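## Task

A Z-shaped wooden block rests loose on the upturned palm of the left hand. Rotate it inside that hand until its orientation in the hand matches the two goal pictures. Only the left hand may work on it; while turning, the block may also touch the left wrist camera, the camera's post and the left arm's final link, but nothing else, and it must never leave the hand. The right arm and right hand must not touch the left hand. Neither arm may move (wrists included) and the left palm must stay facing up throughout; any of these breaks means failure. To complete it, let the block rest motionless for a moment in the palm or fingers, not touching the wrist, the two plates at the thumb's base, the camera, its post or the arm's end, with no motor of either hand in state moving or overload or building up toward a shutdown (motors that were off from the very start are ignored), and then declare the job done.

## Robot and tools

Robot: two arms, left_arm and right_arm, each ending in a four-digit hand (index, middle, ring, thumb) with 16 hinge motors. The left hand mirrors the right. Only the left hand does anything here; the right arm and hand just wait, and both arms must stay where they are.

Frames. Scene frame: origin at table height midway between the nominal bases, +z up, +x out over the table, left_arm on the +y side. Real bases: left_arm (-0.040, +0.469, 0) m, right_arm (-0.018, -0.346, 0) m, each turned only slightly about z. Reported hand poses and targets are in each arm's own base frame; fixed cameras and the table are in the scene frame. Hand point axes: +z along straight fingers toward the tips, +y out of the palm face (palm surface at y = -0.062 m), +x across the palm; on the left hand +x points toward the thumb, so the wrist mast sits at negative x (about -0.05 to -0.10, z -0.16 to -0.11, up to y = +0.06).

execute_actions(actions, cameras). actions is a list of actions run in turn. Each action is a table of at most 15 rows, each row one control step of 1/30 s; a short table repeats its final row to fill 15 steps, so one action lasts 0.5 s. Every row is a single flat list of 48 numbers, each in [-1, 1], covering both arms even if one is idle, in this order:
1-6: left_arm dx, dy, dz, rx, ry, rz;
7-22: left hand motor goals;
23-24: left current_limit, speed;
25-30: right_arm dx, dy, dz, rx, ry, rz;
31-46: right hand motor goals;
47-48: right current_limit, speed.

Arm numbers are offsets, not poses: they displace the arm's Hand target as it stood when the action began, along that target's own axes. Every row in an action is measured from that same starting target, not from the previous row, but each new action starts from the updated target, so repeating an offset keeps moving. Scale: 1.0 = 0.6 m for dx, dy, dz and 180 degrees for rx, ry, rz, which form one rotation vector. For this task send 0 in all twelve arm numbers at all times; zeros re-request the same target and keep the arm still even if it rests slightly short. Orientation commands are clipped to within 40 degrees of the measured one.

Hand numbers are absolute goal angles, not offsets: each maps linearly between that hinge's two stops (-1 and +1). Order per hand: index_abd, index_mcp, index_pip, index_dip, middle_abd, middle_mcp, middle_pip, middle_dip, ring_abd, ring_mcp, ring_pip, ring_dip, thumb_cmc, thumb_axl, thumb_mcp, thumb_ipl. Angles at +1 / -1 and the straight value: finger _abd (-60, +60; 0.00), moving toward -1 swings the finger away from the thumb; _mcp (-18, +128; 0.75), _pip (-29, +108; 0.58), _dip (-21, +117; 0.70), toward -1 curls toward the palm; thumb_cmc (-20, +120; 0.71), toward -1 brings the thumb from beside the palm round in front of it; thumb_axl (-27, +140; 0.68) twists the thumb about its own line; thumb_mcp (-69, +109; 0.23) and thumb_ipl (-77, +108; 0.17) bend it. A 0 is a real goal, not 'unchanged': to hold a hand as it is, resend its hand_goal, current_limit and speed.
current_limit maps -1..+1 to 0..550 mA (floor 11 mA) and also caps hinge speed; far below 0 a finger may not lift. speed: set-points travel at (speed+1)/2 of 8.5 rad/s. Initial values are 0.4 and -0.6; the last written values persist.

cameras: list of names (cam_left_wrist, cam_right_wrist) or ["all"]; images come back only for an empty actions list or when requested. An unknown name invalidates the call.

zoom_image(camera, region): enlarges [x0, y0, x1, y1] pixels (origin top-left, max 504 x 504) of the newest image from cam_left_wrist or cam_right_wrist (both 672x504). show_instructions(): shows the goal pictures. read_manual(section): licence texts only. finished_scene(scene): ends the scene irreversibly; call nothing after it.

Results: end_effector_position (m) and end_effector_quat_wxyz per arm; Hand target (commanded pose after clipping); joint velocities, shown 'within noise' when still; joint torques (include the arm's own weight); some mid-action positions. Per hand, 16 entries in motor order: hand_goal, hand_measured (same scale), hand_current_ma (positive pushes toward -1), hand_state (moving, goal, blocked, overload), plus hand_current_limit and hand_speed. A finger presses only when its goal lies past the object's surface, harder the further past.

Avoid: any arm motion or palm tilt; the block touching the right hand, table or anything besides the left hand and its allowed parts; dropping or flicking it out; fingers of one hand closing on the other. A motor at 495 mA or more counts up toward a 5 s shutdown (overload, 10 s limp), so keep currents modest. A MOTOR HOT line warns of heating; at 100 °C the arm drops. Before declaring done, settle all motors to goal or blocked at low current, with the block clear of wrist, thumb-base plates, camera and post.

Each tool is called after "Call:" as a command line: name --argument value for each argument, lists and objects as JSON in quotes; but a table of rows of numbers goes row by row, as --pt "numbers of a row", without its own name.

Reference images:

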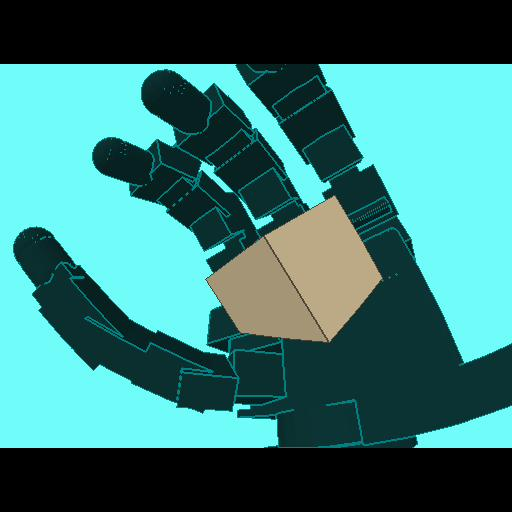

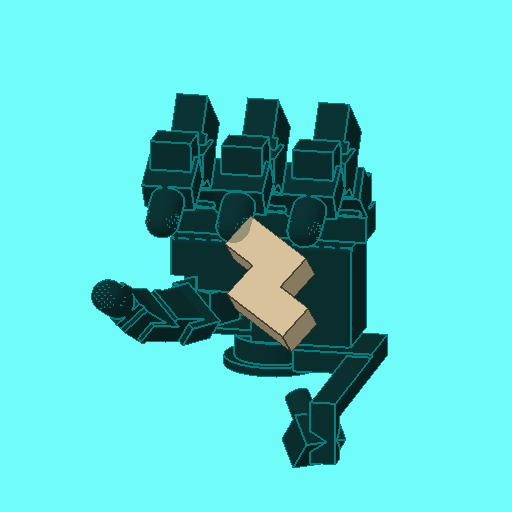

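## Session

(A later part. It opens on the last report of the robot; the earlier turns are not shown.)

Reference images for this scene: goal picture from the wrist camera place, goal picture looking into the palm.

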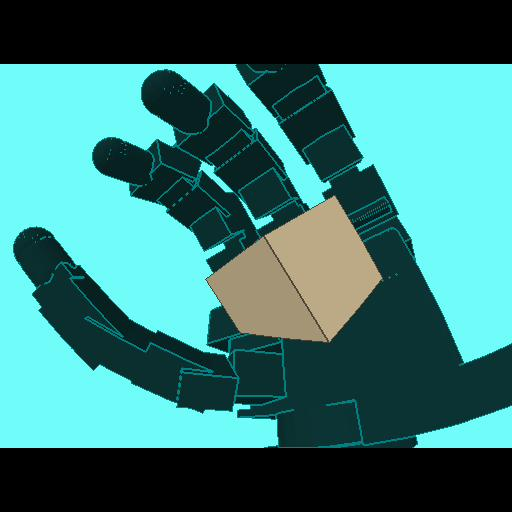

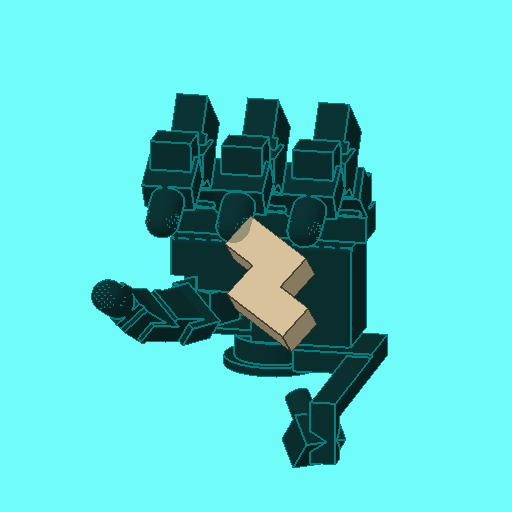

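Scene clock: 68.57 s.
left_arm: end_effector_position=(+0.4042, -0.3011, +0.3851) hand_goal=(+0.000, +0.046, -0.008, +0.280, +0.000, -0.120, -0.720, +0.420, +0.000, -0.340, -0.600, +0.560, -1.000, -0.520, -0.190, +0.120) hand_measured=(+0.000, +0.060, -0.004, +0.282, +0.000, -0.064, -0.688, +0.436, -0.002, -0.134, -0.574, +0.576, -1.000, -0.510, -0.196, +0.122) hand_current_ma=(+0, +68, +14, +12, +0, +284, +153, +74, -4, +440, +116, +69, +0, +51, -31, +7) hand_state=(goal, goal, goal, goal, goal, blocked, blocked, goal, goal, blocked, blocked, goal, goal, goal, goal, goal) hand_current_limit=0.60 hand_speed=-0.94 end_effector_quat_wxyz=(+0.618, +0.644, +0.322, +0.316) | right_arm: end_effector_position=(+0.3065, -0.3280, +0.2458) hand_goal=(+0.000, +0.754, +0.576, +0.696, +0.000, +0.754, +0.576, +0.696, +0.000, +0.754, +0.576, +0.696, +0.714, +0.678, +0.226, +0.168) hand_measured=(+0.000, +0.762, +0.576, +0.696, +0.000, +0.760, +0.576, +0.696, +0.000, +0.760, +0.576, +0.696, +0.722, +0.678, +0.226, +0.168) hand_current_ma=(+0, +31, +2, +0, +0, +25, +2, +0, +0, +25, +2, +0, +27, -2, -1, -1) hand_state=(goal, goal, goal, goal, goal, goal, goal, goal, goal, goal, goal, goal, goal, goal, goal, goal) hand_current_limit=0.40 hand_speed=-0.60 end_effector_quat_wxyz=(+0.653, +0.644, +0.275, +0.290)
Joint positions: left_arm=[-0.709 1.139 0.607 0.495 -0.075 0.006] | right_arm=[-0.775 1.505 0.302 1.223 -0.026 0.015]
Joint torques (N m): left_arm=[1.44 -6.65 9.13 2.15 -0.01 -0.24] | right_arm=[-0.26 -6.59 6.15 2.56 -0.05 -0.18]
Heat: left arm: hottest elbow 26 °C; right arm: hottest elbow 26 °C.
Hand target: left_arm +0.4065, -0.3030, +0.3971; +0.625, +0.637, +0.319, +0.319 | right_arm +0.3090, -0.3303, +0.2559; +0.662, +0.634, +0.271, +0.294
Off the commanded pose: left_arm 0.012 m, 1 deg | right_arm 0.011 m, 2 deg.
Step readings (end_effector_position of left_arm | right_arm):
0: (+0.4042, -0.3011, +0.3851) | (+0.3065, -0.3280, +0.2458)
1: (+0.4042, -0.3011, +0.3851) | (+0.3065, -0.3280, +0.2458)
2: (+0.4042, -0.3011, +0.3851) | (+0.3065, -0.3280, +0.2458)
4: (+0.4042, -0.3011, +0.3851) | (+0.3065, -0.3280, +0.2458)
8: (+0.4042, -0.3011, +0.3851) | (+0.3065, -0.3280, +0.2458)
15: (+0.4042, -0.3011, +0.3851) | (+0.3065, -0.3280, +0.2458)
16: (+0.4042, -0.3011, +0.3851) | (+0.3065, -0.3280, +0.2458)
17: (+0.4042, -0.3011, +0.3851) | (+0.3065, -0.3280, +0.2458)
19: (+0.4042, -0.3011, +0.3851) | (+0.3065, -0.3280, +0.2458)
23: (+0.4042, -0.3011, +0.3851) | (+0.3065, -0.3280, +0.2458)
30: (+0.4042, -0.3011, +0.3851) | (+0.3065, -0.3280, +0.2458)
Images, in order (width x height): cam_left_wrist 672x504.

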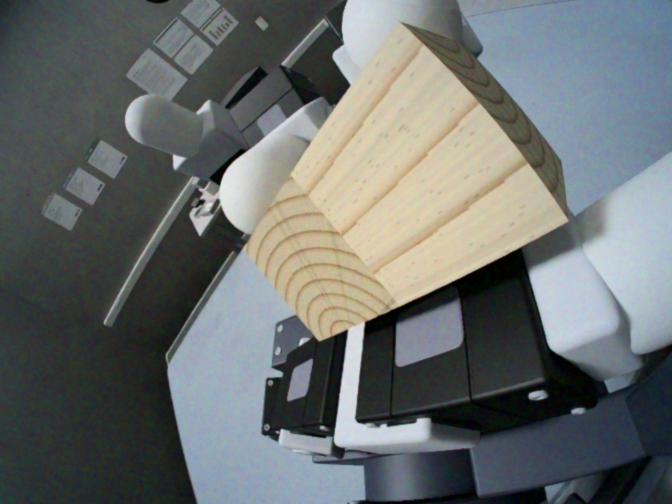

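Call:
execute_actions --actions '[[[0,0,0,0,0,0,0,0.046,-0.008,0.28,0,-0.02,-0.72,0.42,0,-0.16,-0.58,0.62,-1,-0.52,-0.06,0.12,0.65,-0.94,0,0,0,0,0,0,0,0.754,0.576,0.696,0,0.754,0.576,0.696,0,0.754,0.576,0.696,0.714,0.678,0.226,0.168,0.4,-0.6]],[[0,0,0,0,0,0,0,0.046,-0.008,0.28,0,-0.06,-0.72,0.44,0,-0.25,-0.56,0.62,-1,-0.52,-0.06,0.12,0.65,-0.94,0,0,0,0,0,0,0,0.754,0.576,0.696,0,0.754,0.576,0.696,0,0.754,0.576,0.696,0.714,0.678,0.226,0.168,0.4,-0.6]]]' --cameras '["cam_left_wrist"]'

Scene clock: 71.80 s.
left_arm: end_effector_position=(+0.4042, -0.3011, +0.3851) hand_goal=(+0.000, +0.046, -0.008, +0.280, +0.000, -0.060, -0.720, +0.440, +0.000, -0.250, -0.560, +0.620, -1.000, -0.520, -0.060, +0.120) hand_measured=(+0.000, +0.060, -0.004, +0.282, +0.000, -0.016, -0.708, +0.444, +0.002, -0.154, -0.542, +0.628, -1.000, -0.516, -0.140, +0.110) hand_current_ma=(+0, +68, +14, +12, +0, +219, +54, +20, +8, +454, +79, +40, -2, +24, -454, -57) hand_state=(goal, goal, goal, goal, goal, blocked, goal, goal, goal, blocked, goal, goal, goal, goal, blocked, goal) hand_current_limit=0.65 hand_speed=-0.94 end_effector_quat_wxyz=(+0.618, +0.644, +0.322, +0.316) | right_arm: end_effector_position=(+0.3065, -0.3280, +0.2458) hand_goal=(+0.000, +0.754, +0.576, +0.696, +0.000, +0.754, +0.576, +0.696, +0.000, +0.754, +0.576, +0.696, +0.714, +0.678, +0.226, +0.168) hand_measured=(+0.000, +0.762, +0.576, +0.696, +0.000, +0.760, +0.576, +0.696, +0.000, +0.760, +0.576, +0.696, +0.722, +0.678, +0.226, +0.168) hand_current_ma=(+0, +31, +2, +0, +0, +25, +2, +0, +0, +25, +2, +0, +27, -2, -1, -1) hand_state=(goal, goal, goal, goal, goal, goal, goal, goal, goal, goal, goal, goal, goal, goal, goal, goal) hand_current_limit=0.40 hand_speed=-0.60 end_effector_quat_wxyz=(+0.653, +0.644, +0.275, +0.290)
Joint positions: left_arm=[-0.709 1.139 0.607 0.495 -0.075 0.006] | right_arm=[-0.775 1.505 0.302 1.223 -0.026 0.015]
Joint torques (N m): left_arm=[1.44 -6.71 9.14 2.14 0 -0.23] | right_arm=[-0.62 -6.95 6.17 2.63 -0.03 -0.16]
Heat: left arm: hottest elbow 26 °C; right arm: hottest elbow 26 °C.
Hand target: left_arm +0.4065, -0.3030, +0.3971; +0.625, +0.637, +0.319, +0.319 | right_arm +0.3090, -0.3303, +0.2559; +0.662, +0.634, +0.271, +0.294
Off the commanded pose: left_arm 0.012 m, 1 deg | right_arm 0.011 m, 2 deg.
Step readings (end_effector_position of left_arm | right_arm):
0: (+0.4042, -0.3011, +0.3851) | (+0.3065, -0.3280, +0.2458)
1: (+0.4042, -0.3011, +0.3851) | (+0.3065, -0.3280, +0.2458)
2: (+0.4042, -0.3011, +0.3851) | (+0.3065, -0.3280, +0.2458)
4: (+0.4042, -0.3011, +0.3851) | (+0.3065, -0.3280, +0.2458)
8: (+0.4042, -0.3011, +0.3851) | (+0.3065, -0.3280, +0.2458)
15: (+0.4042, -0.3011, +0.3851) | (+0.3065, -0.3280, +0.2458)
16: (+0.4042, -0.3011, +0.3851) | (+0.3065, -0.3280, +0.2458)
17: (+0.4042, -0.3011, +0.3851) | (+0.3065, -0.3280, +0.2458)
19: (+0.4042, -0.3011, +0.3851) | (+0.3065, -0.3280, +0.2458)
23: (+0.4042, -0.3011, +0.3851) | (+0.3065, -0.3280, +0.2458)
30: (+0.4042, -0.3011, +0.3851) | (+0.3065, -0.3280, +0.2458)
Images, in order (width x height): cam_left_wrist 672x504.

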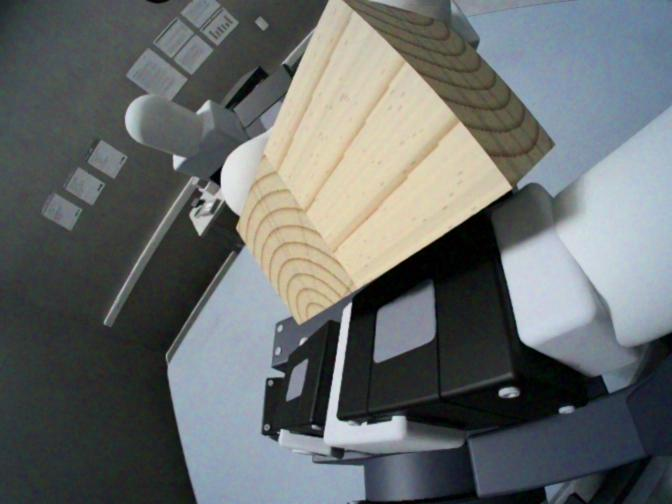

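Call:
execute_actions --actions '[[[0,0,0,0,0,0,0,0.046,-0.008,0.28,0,-0.12,-0.72,0.46,0,-0.33,-0.56,0.62,-1,-0.52,-0.08,0.12,0.7,-0.94,0,0,0,0,0,0,0,0.754,0.576,0.696,0,0.754,0.576,0.696,0,0.754,0.576,0.696,0.714,0.678,0.226,0.168,0.4,-0.6]],[[0,0,0,0,0,0,0,0.046,-0.008,0.28,0,-0.16,-0.72,0.46,0,-0.36,-0.56,0.62,-1,-0.52,-0.12,0.12,0.7,-0.94,0,0,0,0,0,0,0,0.754,0.576,0.696,0,0.754,0.576,0.696,0,0.754,0.576,0.696,0.714,0.678,0.226,0.168,0.4,-0.6]]]' --cameras '["cam_left_wrist"]'

Scene clock: 73.57 s.
left_arm: end_effector_position=(+0.4042, -0.3011, +0.3851) hand_goal=(+0.000, +0.046, -0.008, +0.280, +0.000, -0.160, -0.720, +0.460, +0.000, -0.360, -0.560, +0.620, -1.000, -0.520, -0.120, +0.120) hand_measured=(+0.000, +0.060, -0.004, +0.282, +0.000, -0.056, -0.692, +0.472, +0.002, -0.158, -0.538, +0.634, -1.000, -0.516, -0.144, +0.114) hand_current_ma=(+0, +68, +14, +12, +0, +468, +128, +54, +8, +468, +104, +59, -2, +18, -146, -35) hand_state=(goal, goal, goal, goal, goal, blocked, blocked, goal, goal, blocked, blocked, goal, goal, goal, blocked, goal) hand_current_limit=0.70 hand_speed=-0.94 end_effector_quat_wxyz=(+0.618, +0.644, +0.322, +0.316) | right_arm: end_effector_position=(+0.3065, -0.3280, +0.2458) hand_goal=(+0.000, +0.754, +0.576, +0.696, +0.000, +0.754, +0.576, +0.696, +0.000, +0.754, +0.576, +0.696, +0.714, +0.678, +0.226, +0.168) hand_measured=(+0.000, +0.762, +0.576, +0.696, +0.000, +0.760, +0.576, +0.696, +0.000, +0.760, +0.576, +0.696, +0.722, +0.678, +0.226, +0.168) hand_current_ma=(+0, +31, +2, +0, +0, +25, +2, +0, +0, +25, +2, +0, +27, -2, -1, -1) hand_state=(goal, goal, goal, goal, goal, goal, goal, goal, goal, goal, goal, goal, goal, goal, goal, goal) hand_current_limit=0.40 hand_speed=-0.60 end_effector_quat_wxyz=(+0.653, +0.644, +0.275, +0.290)
Joint positions: left_arm=[-0.709 1.139 0.607 0.495 -0.075 0.006] | right_arm=[-0.775 1.505 0.302 1.223 -0.026 0.015]
Joint torques (N m): left_arm=[1.38 -6.65 9.17 2.14 0 -0.23] | right_arm=[-0.38 -6.95 6.19 2.56 -0.05 -0.19]
Heat: left arm: hottest elbow 26 °C; right arm: hottest elbow 26 °C.
Hand target: left_arm +0.4065, -0.3030, +0.3971; +0.625, +0.637, +0.319, +0.319 | right_arm +0.3090, -0.3303, +0.2559; +0.662, +0.634, +0.271, +0.294
Off the commanded pose: left_arm 0.012 m, 1 deg | right_arm 0.011 m, 2 deg.
Step readings (end_effector_position of left_arm | right_arm):
0: (+0.4042, -0.3011, +0.3851) | (+0.3065, -0.3280, +0.2458)
1: (+0.4042, -0.3011, +0.3851) | (+0.3065, -0.3280, +0.2458)
2: (+0.4042, -0.3011, +0.3851) | (+0.3065, -0.3280, +0.2458)
4: (+0.4042, -0.3011, +0.3851) | (+0.3065, -0.3280, +0.2458)
8: (+0.4042, -0.3011, +0.3851) | (+0.3065, -0.3280, +0.2458)
15: (+0.4042, -0.3011, +0.3851) | (+0.3065, -0.3280, +0.2458)
16: (+0.4042, -0.3011, +0.3851) | (+0.3065, -0.3280, +0.2458)
17: (+0.4042, -0.3011, +0.3851) | (+0.3065, -0.3280, +0.2458)
19: (+0.4042, -0.3011, +0.3851) | (+0.3065, -0.3280, +0.2458)
23: (+0.4042, -0.3011, +0.3851) | (+0.3065, -0.3280, +0.2458)
30: (+0.4042, -0.3011, +0.3851) | (+0.3065, -0.3280, +0.2458)
Images, in order (width x height): cam_left_wrist 672x504.

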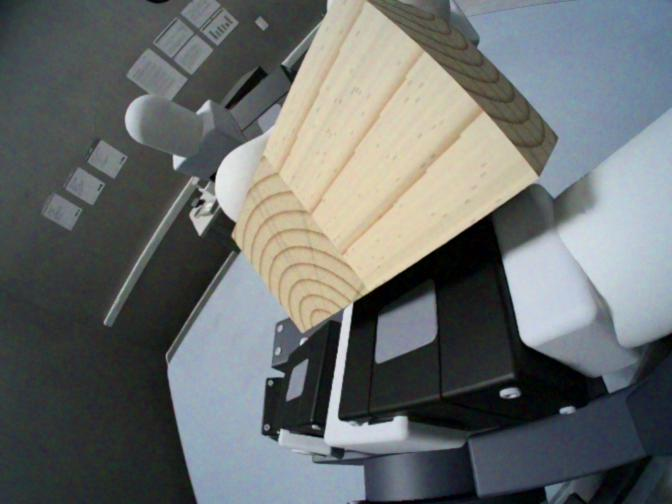

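Call:
execute_actions --actions '[[[0,0,0,0,0,0, 0,0.046,-0.008,0.28, 0,-0.02,-0.70,0.46, 0,-0.5,-0.52,0.60, -1,-0.52,-0.12,0.12, 0.77,-0.9, 0,0,0,0,0,0, 0,0.754,0.576,0.696, 0,0.754,0.576,0.696, 0,0.754,0.576,0.696, 0.714,0.678,0.226,0.168, 0.4,-0.6]],[[0,0,0,0,0,0, 0,0.046,-0.008,0.28, 0,0.0,-0.70,0.46, 0,-0.6,-0.50,0.58, -1,-0.52,-0.12,0.12, 0.77,-0.9, 0,0,0,0,0,0, 0,0.754,0.576,0.696, 0,0.754,0.576,0.696, 0,0.754,0.576,0.696, 0.714,0.678,0.226,0.168, 0.4,-0.6]]]' --cameras '["cam_left_wrist"]'

Scene clock: 79.63 s.
left_arm: end_effector_position=(+0.4042, -0.3011, +0.3851) hand_goal=(+0.000, +0.046, -0.008, +0.280, +0.000, +0.000, -0.700, +0.460, +0.000, -0.600, -0.500, +0.580, -1.000, -0.520, -0.120, +0.120) hand_measured=(+0.000, +0.060, -0.004, +0.282, +0.000, +0.002, -0.700, +0.462, +0.000, -0.208, -0.476, +0.614, -1.000, -0.516, -0.144, +0.114) hand_current_ma=(+0, +68, +14, +12, +0, +6, +4, +10, +2, +487, +106, +161, -2, +20, -146, -35) hand_state=(goal, goal, goal, goal, goal, goal, goal, goal, goal, blocked, blocked, blocked, goal, goal, blocked, goal) hand_current_limit=0.77 hand_speed=-0.90 end_effector_quat_wxyz=(+0.618, +0.644, +0.322, +0.316) | right_arm: end_effector_position=(+0.3065, -0.3280, +0.2458) hand_goal=(+0.000, +0.754, +0.576, +0.696, +0.000, +0.754, +0.576, +0.696, +0.000, +0.754, +0.576, +0.696, +0.714, +0.678, +0.226, +0.168) hand_measured=(+0.000, +0.762, +0.576, +0.696, +0.000, +0.760, +0.576, +0.696, +0.000, +0.760, +0.576, +0.696, +0.722, +0.678, +0.226, +0.168) hand_current_ma=(+0, +31, +2, +0, +0, +25, +2, +0, +0, +25, +2, +0, +27, -2, -1, -1) hand_state=(goal, goal, goal, goal, goal, goal, goal, goal, goal, goal, goal, goal, goal, goal, goal, goal) hand_current_limit=0.40 hand_speed=-0.60 end_effector_quat_wxyz=(+0.653, +0.644, +0.275, +0.290)
Joint positions: left_arm=[-0.709 1.139 0.607 0.495 -0.075 0.006] | right_arm=[-0.775 1.505 0.302 1.223 -0.026 0.015]
Joint torques (N m): left_arm=[1.44 -6.65 9.13 2.15 0 -0.23] | right_arm=[-0.56 -6.59 6.15 2.39 -0.06 -0.17]
Heat: left arm: hottest elbow 26 °C; right arm: hottest elbow 26 °C.
Hand target: left_arm +0.4065, -0.3030, +0.3971; +0.625, +0.637, +0.319, +0.319 | right_arm +0.3090, -0.3303, +0.2559; +0.662, +0.634, +0.271, +0.294
Off the commanded pose: left_arm 0.012 m, 1 deg | right_arm 0.011 m, 2 deg.
Step readings (end_effector_position of left_arm | right_arm):
0: (+0.4042, -0.3011, +0.3851) | (+0.3065, -0.3280, +0.2458)
1: (+0.4042, -0.3011, +0.3851) | (+0.3065, -0.3280, +0.2458)
2: (+0.4042, -0.3011, +0.3851) | (+0.3065, -0.3280, +0.2458)
4: (+0.4042, -0.3011, +0.3851) | (+0.3065, -0.3280, +0.2458)
8: (+0.4042, -0.3011, +0.3851) | (+0.3065, -0.3280, +0.2458)
15: (+0.4042, -0.3011, +0.3851) | (+0.3065, -0.3280, +0.2458)
16: (+0.4042, -0.3011, +0.3851) | (+0.3065, -0.3280, +0.2458)
17: (+0.4042, -0.3011, +0.3851) | (+0.3065, -0.3280, +0.2458)
19: (+0.4042, -0.3011, +0.3851) | (+0.3065, -0.3280, +0.2458)
23: (+0.4042, -0.3011, +0.3851) | (+0.3065, -0.3280, +0.2458)
30: (+0.4042, -0.3011, +0.3851) | (+0.3065, -0.3280, +0.2458)
Images, in order (width x height): cam_left_wrist 672x504.

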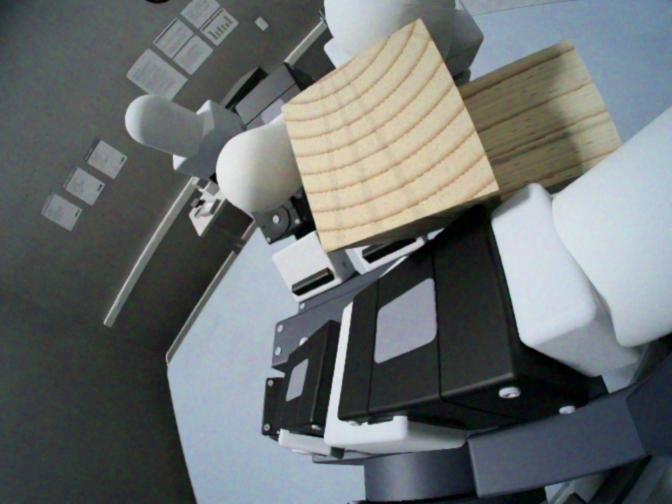

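Call:
zoom_image --camera "cam_left_wrist" --region '[200, 0, 672, 300]'

Call:
show_instructions

Scaled by 1.068 from the camera's 672x504 image, which has a finer 960x720 frame.

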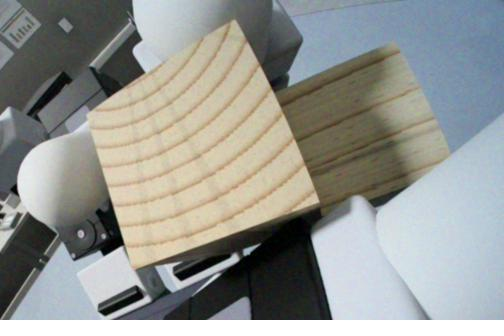

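Reference images for this scene: goal picture from the wrist camera place, goal picture looking into the palm.

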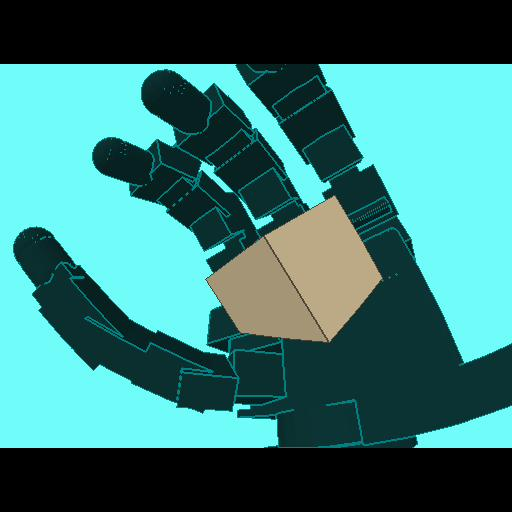

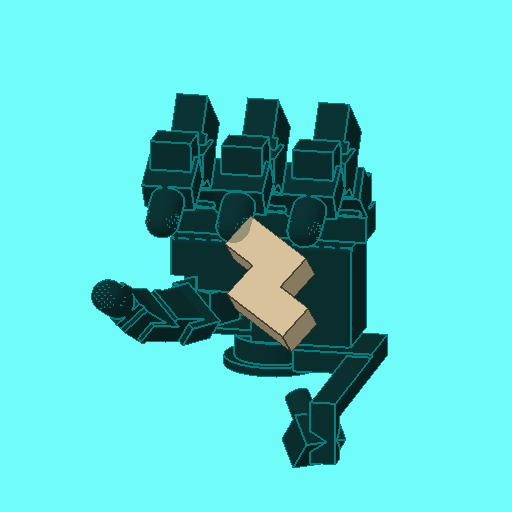

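Call:
execute_actions --actions '[[[0,0,0,0,0,0, 0,0.046,-0.008,0.28, 0,-0.1,-0.70,0.46, 0,-0.4,-0.52,0.60, -1,-0.52,-0.12,0.12, 0.77,-0.9, 0,0,0,0,0,0, 0,0.754,0.576,0.696, 0,0.754,0.576,0.696, 0,0.754,0.576,0.696, 0.714,0.678,0.226,0.168, 0.4,-0.6]],[[0,0,0,0,0,0, 0,0.046,-0.008,0.28, 0,-0.2,-0.70,0.46, 0,-0.5,-0.52,0.60, -1,-0.52,-0.10,0.12, 0.77,-0.9, 0,0,0,0,0,0, 0,0.754,0.576,0.696, 0,0.754,0.576,0.696, 0,0.754,0.576,0.696, 0.714,0.678,0.226,0.168, 0.4,-0.6]]]' --cameras '["cam_left_wrist"]'

Scene clock: 85.63 s.
left_arm: end_effector_position=(+0.4042, -0.3011, +0.3851) hand_goal=(+0.000, +0.046, -0.008, +0.280, +0.000, -0.200, -0.700, +0.460, +0.000, -0.500, -0.520, +0.600, -1.000, -0.520, -0.100, +0.120) hand_measured=(+0.000, +0.060, -0.004, +0.282, +0.000, -0.194, -0.700, +0.462, +0.000, -0.208, -0.476, +0.616, -1.000, -0.516, -0.144, +0.114) hand_current_ma=(+0, +68, +14, +12, +0, +30, +2, +10, +2, +487, +202, +69, -2, +20, -268, -35) hand_state=(goal, goal, goal, goal, goal, goal, goal, goal, goal, blocked, blocked, goal, goal, goal, blocked, goal) hand_current_limit=0.77 hand_speed=-0.90 end_effector_quat_wxyz=(+0.618, +0.644, +0.322, +0.316) | right_arm: end_effector_position=(+0.3065, -0.3280, +0.2458) hand_goal=(+0.000, +0.754, +0.576, +0.696, +0.000, +0.754, +0.576, +0.696, +0.000, +0.754, +0.576, +0.696, +0.714, +0.678, +0.226, +0.168) hand_measured=(+0.000, +0.762, +0.576, +0.696, +0.000, +0.760, +0.576, +0.696, +0.000, +0.760, +0.576, +0.696, +0.722, +0.678, +0.226, +0.168) hand_current_ma=(+0, +31, +2, +0, +0, +25, +2, +0, +0, +25, +2, +0, +27, -2, -1, -1) hand_state=(goal, goal, goal, goal, goal, goal, goal, goal, goal, goal, goal, goal, goal, goal, goal, goal) hand_current_limit=0.40 hand_speed=-0.60 end_effector_quat_wxyz=(+0.653, +0.644, +0.275, +0.290)
Joint positions: left_arm=[-0.709 1.139 0.607 0.495 -0.075 0.006] | right_arm=[-0.775 1.505 0.302 1.223 -0.026 0.015]
Joint torques (N m): left_arm=[1.38 -6.59 9.13 2.13 0 -0.24] | right_arm=[-0.15 -6.53 6.17 2.44 -0.05 -0.15]
Heat: left arm: hottest elbow 26 °C; right arm: hottest elbow 26 °C.
Hand target: left_arm +0.4065, -0.3030, +0.3971; +0.625, +0.637, +0.319, +0.319 | right_arm +0.3090, -0.3303, +0.2559; +0.662, +0.634, +0.271, +0.294
Off the commanded pose: left_arm 0.012 m, 1 deg | right_arm 0.011 m, 2 deg.
Step readings (end_effector_position of left_arm | right_arm):
0: (+0.4042, -0.3011, +0.3851) | (+0.3065, -0.3280, +0.2458)
1: (+0.4042, -0.3011, +0.3851) | (+0.3065, -0.3280, +0.2458)
2: (+0.4042, -0.3011, +0.3851) | (+0.3065, -0.3280, +0.2458)
4: (+0.4042, -0.3011, +0.3851) | (+0.3065, -0.3280, +0.2458)
8: (+0.4042, -0.3011, +0.3851) | (+0.3065, -0.3280, +0.2458)
15: (+0.4042, -0.3011, +0.3851) | (+0.3065, -0.3280, +0.2458)
16: (+0.4042, -0.3011, +0.3851) | (+0.3065, -0.3280, +0.2458)
17: (+0.4042, -0.3011, +0.3851) | (+0.3065, -0.3280, +0.2458)
19: (+0.4042, -0.3011, +0.3851) | (+0.3065, -0.3280, +0.2458)
23: (+0.4042, -0.3011, +0.3851) | (+0.3065, -0.3280, +0.2458)
30: (+0.4042, -0.3011, +0.3851) | (+0.3065, -0.3280, +0.2458)
Images, in order (width x height): cam_left_wrist 672x504.

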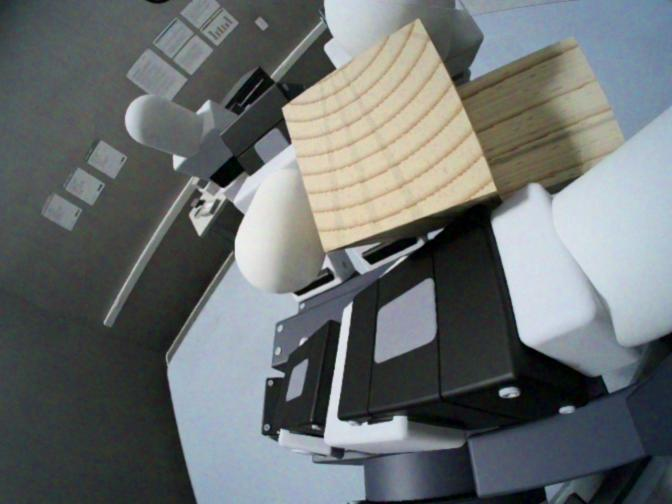

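Call:
execute_actions --actions '[[[0,0,0,0,0,0, 0,0.046,-0.008,0.28, 0,0.15,-0.60,0.46, 0,-0.3,-0.52,0.60, -1,-0.52,-0.10,0.12, 0.7,-0.9, 0,0,0,0,0,0, 0,0.754,0.576,0.696, 0,0.754,0.576,0.696, 0,0.754,0.576,0.696, 0.714,0.678,0.226,0.168, 0.4,-0.6]],[[0,0,0,0,0,0, 0,0.046,-0.008,0.28, 0,0.2,-0.60,0.5, 0,-0.1,-0.52,0.60, -1,-0.52,-0.12,0.12, 0.7,-0.92, 0,0,0,0,0,0, 0,0.754,0.576,0.696, 0,0.754,0.576,0.696, 0,0.754,0.576,0.696, 0.714,0.678,0.226,0.168, 0.4,-0.6]],[[0,0,0,0,0,0, 0,0.046,-0.008,0.28, 0,0.2,-0.60,0.5, 0,0.1,-0.52,0.60, -1,-0.52,-0.12,0.12, 0.7,-0.92, 0,0,0,0,0,0, 0,0.754,0.576,0.696, 0,0.754,0.576,0.696, 0,0.754,0.576,0.696, 0.714,0.678,0.226,0.168, 0.4,-0.6]]]' --cameras '["cam_left_wrist"]'

Scene clock: 88.77 s.
left_arm: end_effector_position=(+0.4042, -0.3011, +0.3851) hand_goal=(+0.000, +0.046, -0.008, +0.280, +0.000, +0.200, -0.600, +0.500, +0.000, +0.100, -0.520, +0.600, -1.000, -0.520, -0.120, +0.120) hand_measured=(+0.000, +0.060, -0.004, +0.282, +0.000, +0.204, -0.604, +0.496, +0.000, +0.102, -0.518, +0.602, -1.000, -0.518, -0.130, +0.116) hand_current_ma=(+0, +65, +14, +12, +0, +16, -19, -13, +2, +14, +4, +12, -1, +14, -53, -22) hand_state=(goal, goal, goal, goal, goal, goal, goal, goal, goal, goal, goal, goal, goal, goal, goal, goal) hand_current_limit=0.70 hand_speed=-0.92 end_effector_quat_wxyz=(+0.618, +0.644, +0.322, +0.316) | right_arm: end_effector_position=(+0.3065, -0.3280, +0.2458) hand_goal=(+0.000, +0.754, +0.576, +0.696, +0.000, +0.754, +0.576, +0.696, +0.000, +0.754, +0.576, +0.696, +0.714, +0.678, +0.226, +0.168) hand_measured=(+0.000, +0.762, +0.576, +0.696, +0.000, +0.760, +0.576, +0.696, +0.000, +0.760, +0.576, +0.696, +0.722, +0.678, +0.226, +0.168) hand_current_ma=(+0, +31, +2, +0, +0, +25, +2, +0, +0, +25, +2, +0, +27, -2, -1, -1) hand_state=(goal, goal, goal, goal, goal, goal, goal, goal, goal, goal, goal, goal, goal, goal, goal, goal) hand_current_limit=0.40 hand_speed=-0.60 end_effector_quat_wxyz=(+0.653, +0.644, +0.275, +0.290)
Joint positions: left_arm=[-0.709 1.139 0.607 0.495 -0.075 0.006] | right_arm=[-0.775 1.505 0.302 1.223 -0.026 0.015]
Joint torques (N m): left_arm=[1.38 -6.71 9.17 2.18 0 -0.23] | right_arm=[-0.38 -6.48 6.16 2.55 -0.05 -0.16]
Heat: left arm: hottest elbow 26 °C; right arm: hottest elbow 26 °C.
Hand target: left_arm +0.4065, -0.3030, +0.3971; +0.625, +0.637, +0.319, +0.319 | right_arm +0.3090, -0.3303, +0.2559; +0.662, +0.634, +0.271, +0.294
Off the commanded pose: left_arm 0.012 m, 1 deg | right_arm 0.011 m, 2 deg.
Step readings (end_effector_position of left_arm | right_arm):
0: (+0.4042, -0.3011, +0.3851) | (+0.3065, -0.3280, +0.2458)
1: (+0.4042, -0.3011, +0.3851) | (+0.3065, -0.3280, +0.2458)
2: (+0.4042, -0.3011, +0.3851) | (+0.3065, -0.3280, +0.2458)
4: (+0.4042, -0.3011, +0.3851) | (+0.3065, -0.3280, +0.2458)
8: (+0.4042, -0.3011, +0.3851) | (+0.3065, -0.3280, +0.2458)
15: (+0.4042, -0.3011, +0.3851) | (+0.3065, -0.3280, +0.2458)
16: (+0.4042, -0.3011, +0.3851) | (+0.3065, -0.3280, +0.2458)
17: (+0.4042, -0.3011, +0.3851) | (+0.3065, -0.3280, +0.2458)
19: (+0.4042, -0.3011, +0.3851) | (+0.3065, -0.3280, +0.2458)
23: (+0.4042, -0.3011, +0.3851) | (+0.3065, -0.3280, +0.2458)
30: (+0.4042, -0.3011, +0.3851) | (+0.3065, -0.3280, +0.2458)
31: (+0.4042, -0.3011, +0.3851) | (+0.3065, -0.3280, +0.2458)
32: (+0.4042, -0.3011, +0.3851) | (+0.3065, -0.3280, +0.2458)
34: (+0.4042, -0.3011, +0.3851) | (+0.3065, -0.3280, +0.2458)
38: (+0.4042, -0.3011, +0.3851) | (+0.3065, -0.3280, +0.2458)
45: (+0.4042, -0.3011, +0.3851) | (+0.3065, -0.3280, +0.2458)
Images, in order (width x height): cam_left_wrist 672x504.

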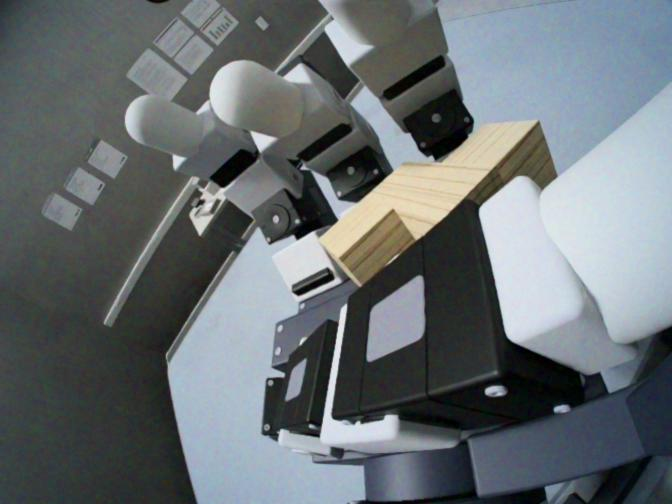

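Call:
zoom_image --camera "cam_left_wrist" --region '[280, 90, 600, 310]'

Scaled by 1.575 from the camera's 672x504 image, which has a finer 960x720 frame.

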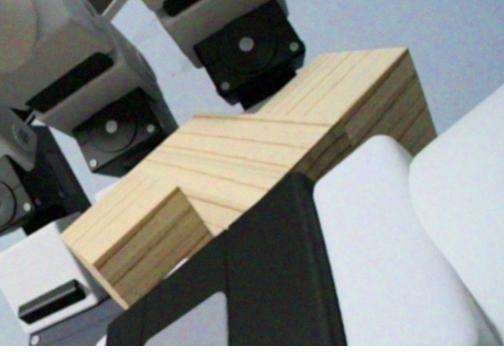

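Call:
zoom_image --camera "cam_left_wrist" --region '[370, 100, 570, 260]'

Call:
zoom_image --camera "cam_left_wrist" --region '[310, 150, 440, 300]'

Scaled by 2.520 from the camera's 672x504 image, which has a finer 960x720 frame.

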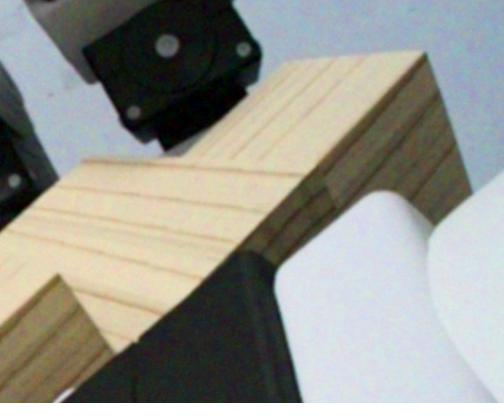

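Scaled by 3.360 from the camera's 672x504 image, which has a finer 960x720 frame.

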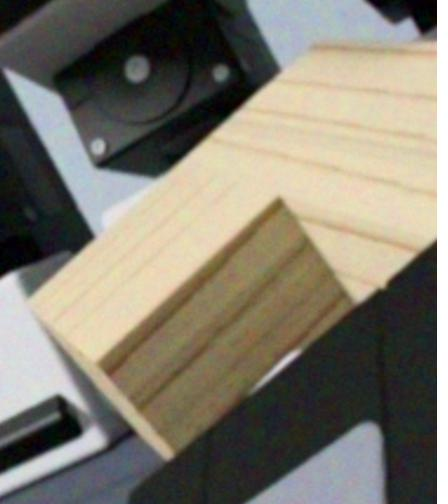

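Call:
execute_actions --actions '[[[0,0,0,0,0,0, 0,0.046,-0.008,0.28, 0,0.2,-0.50,0.5, 0,0.0,-0.5,0.5, -1,-0.52,-0.22,0.12, 0.6,-0.9, 0,0,0,0,0,0, 0,0.754,0.576,0.696, 0,0.754,0.576,0.696, 0,0.754,0.576,0.696, 0.714,0.678,0.226,0.168, 0.4,-0.6]],[[0,0,0,0,0,0, 0,0.046,-0.008,0.28, 0,0.2,-0.50,0.5, 0,-0.15,-0.5,0.4, -1,-0.52,-0.22,0.12, 0.6,-0.9, 0,0,0,0,0,0, 0,0.754,0.576,0.696, 0,0.754,0.576,0.696, 0,0.754,0.576,0.696, 0.714,0.678,0.226,0.168, 0.4,-0.6]]]' --cameras '["cam_left_wrist"]'

Scene clock: 103.37 s.
left_arm: end_effector_position=(+0.4042, -0.3011, +0.3851) hand_goal=(+0.000, +0.046, -0.008, +0.280, +0.000, +0.200, -0.500, +0.500, +0.000, -0.150, -0.500, +0.400, -1.000, -0.520, -0.220, +0.120) hand_measured=(+0.000, +0.060, -0.004, +0.282, +0.000, +0.204, -0.504, +0.496, +0.000, -0.140, -0.504, +0.402, -0.982, -0.510, -0.188, +0.126) hand_current_ma=(+0, +65, +14, +12, +0, +16, -17, -13, +2, +47, -19, +11, +88, +51, +194, +38) hand_state=(goal, goal, goal, goal, goal, goal, goal, goal, goal, goal, goal, goal, goal, goal, blocked, goal) hand_current_limit=0.60 hand_speed=-0.90 end_effector_quat_wxyz=(+0.618, +0.644, +0.322, +0.316) | right_arm: end_effector_position=(+0.3065, -0.3280, +0.2458) hand_goal=(+0.000, +0.754, +0.576, +0.696, +0.000, +0.754, +0.576, +0.696, +0.000, +0.754, +0.576, +0.696, +0.714, +0.678, +0.226, +0.168) hand_measured=(+0.000, +0.762, +0.576, +0.696, +0.000, +0.760, +0.576, +0.696, +0.000, +0.760, +0.576, +0.696, +0.722, +0.678, +0.226, +0.168) hand_current_ma=(+0, +31, +2, +0, +0, +25, +2, +0, +0, +25, +2, +0, +27, -2, -1, -1) hand_state=(goal, goal, goal, goal, goal, goal, goal, goal, goal, goal, goal, goal, goal, goal, goal, goal) hand_current_limit=0.40 hand_speed=-0.60 end_effector_quat_wxyz=(+0.653, +0.644, +0.275, +0.290)
Joint positions: left_arm=[-0.709 1.139 0.607 0.495 -0.075 0.006] | right_arm=[-0.775 1.505 0.302 1.223 -0.026 0.015]
Joint torques (N m): left_arm=[1.44 -6.71 9.17 2.17 0 -0.24] | right_arm=[-0.32 -6.59 6.22 2.5 -0.08 -0.17]
Heat: left arm: hottest elbow 27 °C; right arm: hottest elbow 27 °C.
Hand target: left_arm +0.4065, -0.3030, +0.3971; +0.625, +0.637, +0.319, +0.319 | right_arm +0.3090, -0.3303, +0.2559; +0.662, +0.634, +0.271, +0.294
Off the commanded pose: left_arm 0.012 m, 1 deg | right_arm 0.011 m, 2 deg.
Step readings (end_effector_position of left_arm | right_arm):
0: (+0.4042, -0.3011, +0.3851) | (+0.3065, -0.3280, +0.2458)
1: (+0.4042, -0.3011, +0.3851) | (+0.3065, -0.3280, +0.2458)
2: (+0.4042, -0.3011, +0.3851) | (+0.3065, -0.3280, +0.2458)
4: (+0.4042, -0.3011, +0.3851) | (+0.3065, -0.3280, +0.2458)
8: (+0.4042, -0.3011, +0.3851) | (+0.3065, -0.3280, +0.2458)
15: (+0.4042, -0.3011, +0.3851) | (+0.3065, -0.3280, +0.2458)
16: (+0.4042, -0.3011, +0.3851) | (+0.3065, -0.3280, +0.2458)
17: (+0.4042, -0.3011, +0.3851) | (+0.3065, -0.3280, +0.2458)
19: (+0.4042, -0.3011, +0.3851) | (+0.3065, -0.3280, +0.2458)
23: (+0.4042, -0.3011, +0.3851) | (+0.3065, -0.3280, +0.2458)
30: (+0.4042, -0.3011, +0.3851) | (+0.3065, -0.3280, +0.2458)
Images, in order (width x height): cam_left_wrist 672x504.

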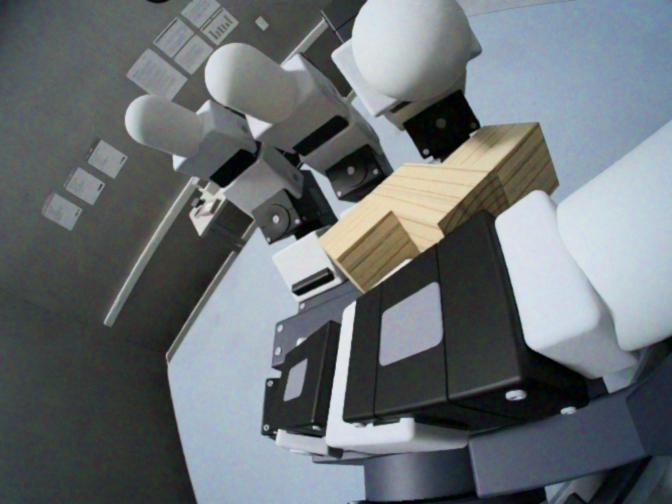

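Call:
execute_actions --actions '[[[0,0,0,0,0,0, 0,0.046,-0.008,0.28, 0,0.2,-0.50,0.5, 0,-0.15,-0.5,0.4, -0.6,-0.52,0.1,0.15, 0.6,-0.85, 0,0,0,0,0,0, 0,0.754,0.576,0.696, 0,0.754,0.576,0.696, 0,0.754,0.576,0.696, 0.714,0.678,0.226,0.168, 0.4,-0.6]],[[0,0,0,0,0,0, 0,0.046,-0.008,0.28, 0,0.2,-0.50,0.5, 0,-0.25,-0.5,0.3, -0.3,0.0,0.23,0.17, 0.6,-0.85, 0,0,0,0,0,0, 0,0.754,0.576,0.696, 0,0.754,0.576,0.696, 0,0.754,0.576,0.696, 0.714,0.678,0.226,0.168, 0.4,-0.6]],[[0,0,0,0,0,0, 0,0.046,-0.008,0.28, 0,0.2,-0.50,0.5, 0,-0.35,-0.5,0.3, 0,0.4,0.23,0.17, 0.6,-0.85, 0,0,0,0,0,0, 0,0.754,0.576,0.696, 0,0.754,0.576,0.696, 0,0.754,0.576,0.696, 0.714,0.678,0.226,0.168, 0.4,-0.6]]]' --cameras '["cam_left_wrist"]'

Scene clock: 108.30 s.
left_arm: end_effector_position=(+0.4042, -0.3011, +0.3851) hand_goal=(+0.000, +0.046, -0.008, +0.280, +0.000, +0.200, -0.500, +0.500, +0.000, -0.350, -0.500, +0.300, +0.000, +0.400, +0.230, +0.170) hand_measured=(+0.000, +0.060, -0.004, +0.282, +0.000, +0.204, -0.504, +0.496, +0.000, -0.344, -0.504, +0.302, +0.004, +0.398, +0.230, +0.168) hand_current_ma=(+0, +65, +14, +12, +0, +16, -17, -13, +2, +29, -19, +11, +18, -11, -1, -8) hand_state=(goal, goal, goal, goal, goal, goal, goal, goal, goal, goal, goal, goal, goal, goal, goal, goal) hand_current_limit=0.60 hand_speed=-0.85 end_effector_quat_wxyz=(+0.618, +0.644, +0.322, +0.316) | right_arm: end_effector_position=(+0.3065, -0.3280, +0.2458) hand_goal=(+0.000, +0.754, +0.576, +0.696, +0.000, +0.754, +0.576, +0.696, +0.000, +0.754, +0.576, +0.696, +0.714, +0.678, +0.226, +0.168) hand_measured=(+0.000, +0.762, +0.576, +0.696, +0.000, +0.760, +0.576, +0.696, +0.000, +0.760, +0.576, +0.696, +0.722, +0.678, +0.226, +0.168) hand_current_ma=(+0, +31, +2, +0, +0, +25, +2, +0, +0, +25, +2, +0, +27, -2, -1, -1) hand_state=(goal, goal, goal, goal, goal, goal, goal, goal, goal, goal, goal, goal, goal, goal, goal, goal) hand_current_limit=0.40 hand_speed=-0.60 end_effector_quat_wxyz=(+0.653, +0.644, +0.275, +0.290)
Joint positions: left_arm=[-0.709 1.139 0.607 0.495 -0.075 0.006] | right_arm=[-0.775 1.505 0.302 1.223 -0.026 0.015]
Joint torques (N m): left_arm=[1.44 -6.59 9.14 2.15 -0.01 -0.13] | right_arm=[-0.32 -6.36 6.12 2.52 -0.05 -0.16]
Heat: left arm: hottest elbow 27 °C; right arm: hottest elbow 27 °C.
Hand target: left_arm +0.4065, -0.3030, +0.3971; +0.625, +0.637, +0.319, +0.319 | right_arm +0.3090, -0.3303, +0.2559; +0.662, +0.634, +0.271, +0.294
Off the commanded pose: left_arm 0.012 m, 1 deg | right_arm 0.011 m, 2 deg.
Step readings (end_effector_position of left_arm | right_arm):
0: (+0.4042, -0.3011, +0.3851) | (+0.3065, -0.3280, +0.2458)
1: (+0.4042, -0.3011, +0.3851) | (+0.3065, -0.3280, +0.2458)
2: (+0.4042, -0.3011, +0.3851) | (+0.3065, -0.3280, +0.2458)
4: (+0.4042, -0.3011, +0.3851) | (+0.3065, -0.3280, +0.2458)
8: (+0.4042, -0.3011, +0.3851) | (+0.3065, -0.3280, +0.2458)
15: (+0.4042, -0.3011, +0.3851) | (+0.3065, -0.3280, +0.2458)
16: (+0.4042, -0.3011, +0.3851) | (+0.3065, -0.3280, +0.2458)
17: (+0.4042, -0.3011, +0.3851) | (+0.3065, -0.3280, +0.2458)
19: (+0.4042, -0.3011, +0.3851) | (+0.3065, -0.3280, +0.2458)
23: (+0.4042, -0.3011, +0.3851) | (+0.3065, -0.3280, +0.2458)
30: (+0.4042, -0.3011, +0.3851) | (+0.3065, -0.3280, +0.2458)
31: (+0.4042, -0.3011, +0.3851) | (+0.3065, -0.3280, +0.2458)
32: (+0.4042, -0.3011, +0.3851) | (+0.3065, -0.3280, +0.2458)
34: (+0.4042, -0.3011, +0.3851) | (+0.3065, -0.3280, +0.2458)
38: (+0.4042, -0.3011, +0.3851) | (+0.3065, -0.3280, +0.2458)
45: (+0.4042, -0.3011, +0.3851) | (+0.3065, -0.3280, +0.2458)
Images, in order (width x height): cam_left_wrist 672x504.

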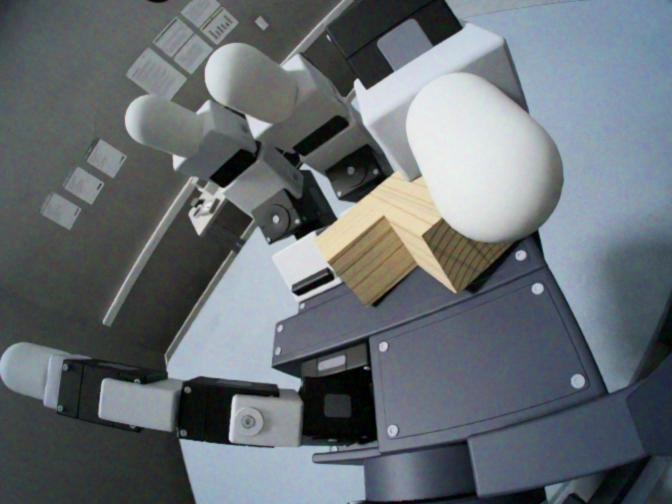

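Call:
execute_actions --actions '[[[0,0,0,0,0,0, 0,0.046,-0.008,0.28, 0,0.2,-0.50,0.5, 0,-0.5,-0.5,0.2, 0,0.4,0.23,0.17, 0.5,-0.9, 0,0,0,0,0,0, 0,0.754,0.576,0.696, 0,0.754,0.576,0.696, 0,0.754,0.576,0.696, 0.714,0.678,0.226,0.168, 0.4,-0.6]],[[0,0,0,0,0,0, 0,0.046,-0.008,0.28, 0,0.2,-0.50,0.5, 0,-0.65,-0.5,0.1, 0,0.4,0.23,0.17, 0.5,-0.9, 0,0,0,0,0,0, 0,0.754,0.576,0.696, 0,0.754,0.576,0.696, 0,0.754,0.576,0.696, 0.714,0.678,0.226,0.168, 0.4,-0.6]],[[0,0,0,0,0,0, 0,0.046,-0.008,0.28, 0,0.2,-0.50,0.5, 0,-0.8,-0.6,0.0, 0,0.4,0.23,0.17, 0.5,-0.9, 0,0,0,0,0,0, 0,0.754,0.576,0.696, 0,0.754,0.576,0.696, 0,0.754,0.576,0.696, 0.714,0.678,0.226,0.168, 0.4,-0.6]]]' --cameras '["cam_left_wrist"]'

Scene clock: 111.00 s.
left_arm: end_effector_position=(+0.4042, -0.3011, +0.3851) hand_goal=(+0.000, +0.046, -0.008, +0.280, +0.000, +0.200, -0.500, +0.500, +0.000, -0.800, -0.600, +0.000, +0.000, +0.400, +0.230, +0.170) hand_measured=(+0.000, +0.060, -0.004, +0.282, +0.000, +0.204, -0.504, +0.496, +0.000, -0.668, -0.518, +0.066, +0.004, +0.398, +0.230, +0.168) hand_current_ma=(+0, +65, +14, +12, +0, +17, -17, -13, +1, +413, +390, +317, +18, -11, -1, -8) hand_state=(goal, goal, goal, goal, goal, goal, goal, goal, goal, blocked, blocked, blocked, goal, goal, goal, goal) hand_current_limit=0.50 hand_speed=-0.90 end_effector_quat_wxyz=(+0.618, +0.644, +0.322, +0.316) | right_arm: end_effector_position=(+0.3065, -0.3280, +0.2458) hand_goal=(+0.000, +0.754, +0.576, +0.696, +0.000, +0.754, +0.576, +0.696, +0.000, +0.754, +0.576, +0.696, +0.714, +0.678, +0.226, +0.168) hand_measured=(+0.000, +0.762, +0.576, +0.696, +0.000, +0.760, +0.576, +0.696, +0.000, +0.760, +0.576, +0.696, +0.722, +0.678, +0.226, +0.168) hand_current_ma=(+0, +31, +2, +0, +0, +25, +2, +0, +0, +25, +2, +0, +27, -2, -1, -1) hand_state=(goal, goal, goal, goal, goal, goal, goal, goal, goal, goal, goal, goal, goal, goal, goal, goal) hand_current_limit=0.40 hand_speed=-0.60 end_effector_quat_wxyz=(+0.653, +0.644, +0.275, +0.290)
Joint positions: left_arm=[-0.709 1.139 0.607 0.495 -0.075 0.006] | right_arm=[-0.775 1.505 0.302 1.223 -0.026 0.015]
Joint torques (N m): left_arm=[1.38 -6.65 9.13 2.14 -0.01 -0.14] | right_arm=[-0.03 -6.95 6.12 2.55 -0.04 -0.15]
Heat: left arm: hottest elbow 27 °C; right arm: hottest elbow 27 °C.
Hand target: left_arm +0.4065, -0.3030, +0.3971; +0.625, +0.637, +0.319, +0.319 | right_arm +0.3090, -0.3303, +0.2559; +0.662, +0.634, +0.271, +0.294
Off the commanded pose: left_arm 0.012 m, 1 deg | right_arm 0.011 m, 2 deg.
Step readings (end_effector_position of left_arm | right_arm):
0: (+0.4042, -0.3011, +0.3851) | (+0.3065, -0.3280, +0.2458)
1: (+0.4042, -0.3011, +0.3851) | (+0.3065, -0.3280, +0.2458)
2: (+0.4042, -0.3011, +0.3851) | (+0.3065, -0.3280, +0.2458)
4: (+0.4042, -0.3011, +0.3851) | (+0.3065, -0.3280, +0.2458)
8: (+0.4042, -0.3011, +0.3851) | (+0.3065, -0.3280, +0.2458)
15: (+0.4042, -0.3011, +0.3851) | (+0.3065, -0.3280, +0.2458)
16: (+0.4042, -0.3011, +0.3851) | (+0.3065, -0.3280, +0.2458)
17: (+0.4042, -0.3011, +0.3851) | (+0.3065, -0.3280, +0.2458)
19: (+0.4042, -0.3011, +0.3851) | (+0.3065, -0.3280, +0.2458)
23: (+0.4042, -0.3011, +0.3851) | (+0.3065, -0.3280, +0.2458)
30: (+0.4042, -0.3011, +0.3851) | (+0.3065, -0.3280, +0.2458)
31: (+0.4042, -0.3011, +0.3851) | (+0.3065, -0.3280, +0.2458)
32: (+0.4042, -0.3011, +0.3851) | (+0.3065, -0.3280, +0.2458)
34: (+0.4042, -0.3011, +0.3851) | (+0.3065, -0.3280, +0.2458)
38: (+0.4042, -0.3011, +0.3851) | (+0.3065, -0.3280, +0.2458)
45: (+0.4042, -0.3011, +0.3851) | (+0.3065, -0.3280, +0.2458)
Images, in order (width x height): cam_left_wrist 672x504.

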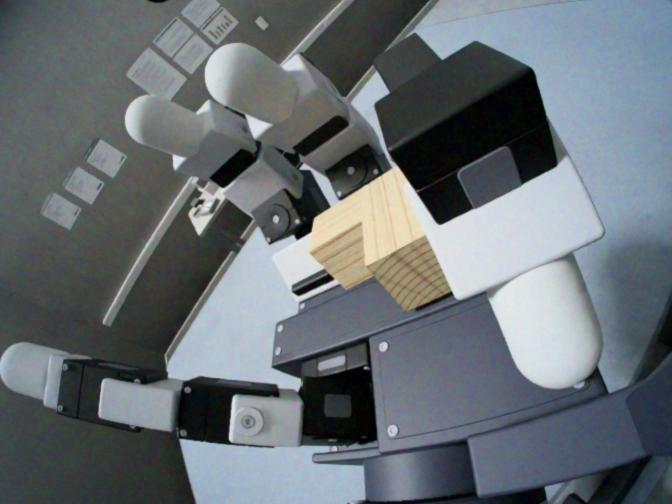

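Call:
execute_actions --actions '[[[0,0,0,0,0,0, 0,0.046,-0.008,0.28, 0,0.2,-0.50,0.5, 0,-0.3,-0.5,0.3, 0,0.4,0.23,0.17, 0.5,-0.8, 0,0,0,0,0,0, 0,0.754,0.576,0.696, 0,0.754,0.576,0.696, 0,0.754,0.576,0.696, 0.714,0.678,0.226,0.168, 0.4,-0.6]],[[0,0,0,0,0,0, 0,0.046,-0.008,0.28, 0,0.2,-0.50,0.5, 0,0.0,-0.5,0.5, 0,0.4,0.23,0.17, 0.5,-0.8, 0,0,0,0,0,0, 0,0.754,0.576,0.696, 0,0.754,0.576,0.696, 0,0.754,0.576,0.696, 0.714,0.678,0.226,0.168, 0.4,-0.6]]]' --cameras '["cam_left_wrist"]'

Call:
zoom_image --camera "cam_left_wrist" --region '[280, 90, 600, 330]'

Scene clock: 113.57 s.
left_arm: end_effector_position=(+0.4042, -0.3011, +0.3851) hand_goal=(+0.000, +0.046, -0.008, +0.280, +0.000, +0.200, -0.500, +0.500, +0.000, +0.000, -0.500, +0.500, +0.000, +0.400, +0.230, +0.170) hand_measured=(+0.000, +0.060, -0.004, +0.282, +0.000, +0.204, -0.504, +0.496, +0.000, +0.002, -0.504, +0.496, +0.004, +0.398, +0.230, +0.168) hand_current_ma=(+0, +65, +14, +12, +0, +17, -17, -13, +1, +9, -21, -16, +18, -11, -1, -8) hand_state=(goal, goal, goal, goal, goal, goal, goal, goal, goal, goal, goal, goal, goal, goal, goal, goal) hand_current_limit=0.50 hand_speed=-0.80 end_effector_quat_wxyz=(+0.618, +0.644, +0.322, +0.316) | right_arm: end_effector_position=(+0.3065, -0.3280, +0.2458) hand_goal=(+0.000, +0.754, +0.576, +0.696, +0.000, +0.754, +0.576, +0.696, +0.000, +0.754, +0.576, +0.696, +0.714, +0.678, +0.226, +0.168) hand_measured=(+0.000, +0.762, +0.576, +0.696, +0.000, +0.760, +0.576, +0.696, +0.000, +0.760, +0.576, +0.696, +0.722, +0.678, +0.226, +0.168) hand_current_ma=(+0, +31, +2, +0, +0, +25, +2, +0, +0, +25, +2, +0, +27, -2, -1, -1) hand_state=(goal, goal, goal, goal, goal, goal, goal, goal, goal, goal, goal, goal, goal, goal, goal, goal) hand_current_limit=0.40 hand_speed=-0.60 end_effector_quat_wxyz=(+0.653, +0.644, +0.275, +0.290)
Joint positions: left_arm=[-0.709 1.139 0.607 0.495 -0.075 0.006] | right_arm=[-0.775 1.505 0.302 1.223 -0.026 0.015]
Joint torques (N m): left_arm=[1.38 -6.71 9.16 2.17 -0.01 -0.14] | right_arm=[0.03 -6.65 6.12 2.56 -0.05 -0.15]
Heat: left arm: hottest elbow 27 °C; right arm: hottest elbow 27 °C.
Hand target: left_arm +0.4065, -0.3030, +0.3971; +0.625, +0.637, +0.319, +0.319 | right_arm +0.3090, -0.3303, +0.2559; +0.662, +0.634, +0.271, +0.294
Off the commanded pose: left_arm 0.012 m, 1 deg | right_arm 0.011 m, 2 deg.
Step readings (end_effector_position of left_arm | right_arm):
0: (+0.4042, -0.3011, +0.3851) | (+0.3065, -0.3280, +0.2458)
1: (+0.4042, -0.3011, +0.3851) | (+0.3065, -0.3280, +0.2458)
2: (+0.4042, -0.3011, +0.3851) | (+0.3065, -0.3280, +0.2458)
4: (+0.4042, -0.3011, +0.3851) | (+0.3065, -0.3280, +0.2458)
8: (+0.4042, -0.3011, +0.3851) | (+0.3065, -0.3280, +0.2458)
15: (+0.4042, -0.3011, +0.3851) | (+0.3065, -0.3280, +0.2458)
16: (+0.4042, -0.3011, +0.3851) | (+0.3065, -0.3280, +0.2458)
17: (+0.4042, -0.3011, +0.3851) | (+0.3065, -0.3280, +0.2458)
19: (+0.4042, -0.3011, +0.3851) | (+0.3065, -0.3280, +0.2458)
23: (+0.4042, -0.3011, +0.3851) | (+0.3065, -0.3280, +0.2458)
30: (+0.4042, -0.3011, +0.3851) | (+0.3065, -0.3280, +0.2458)
Images, in order (width x height): cam_left_wrist 672x504.

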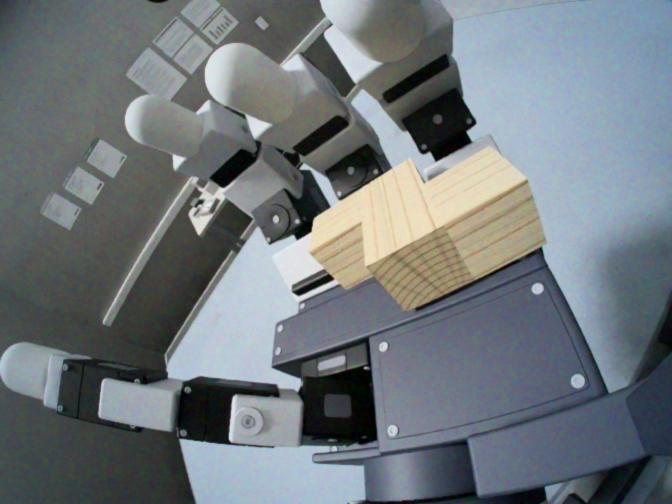

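Scaled by 1.575 from the camera's 672x504 image, which has a finer 960x720 frame.

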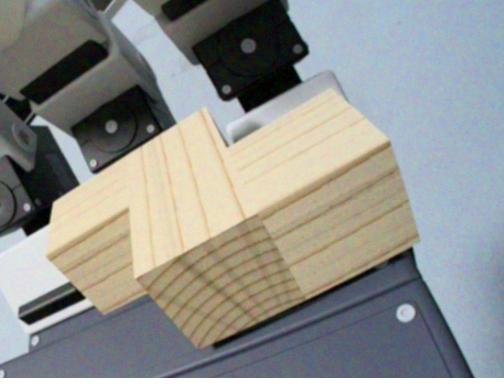

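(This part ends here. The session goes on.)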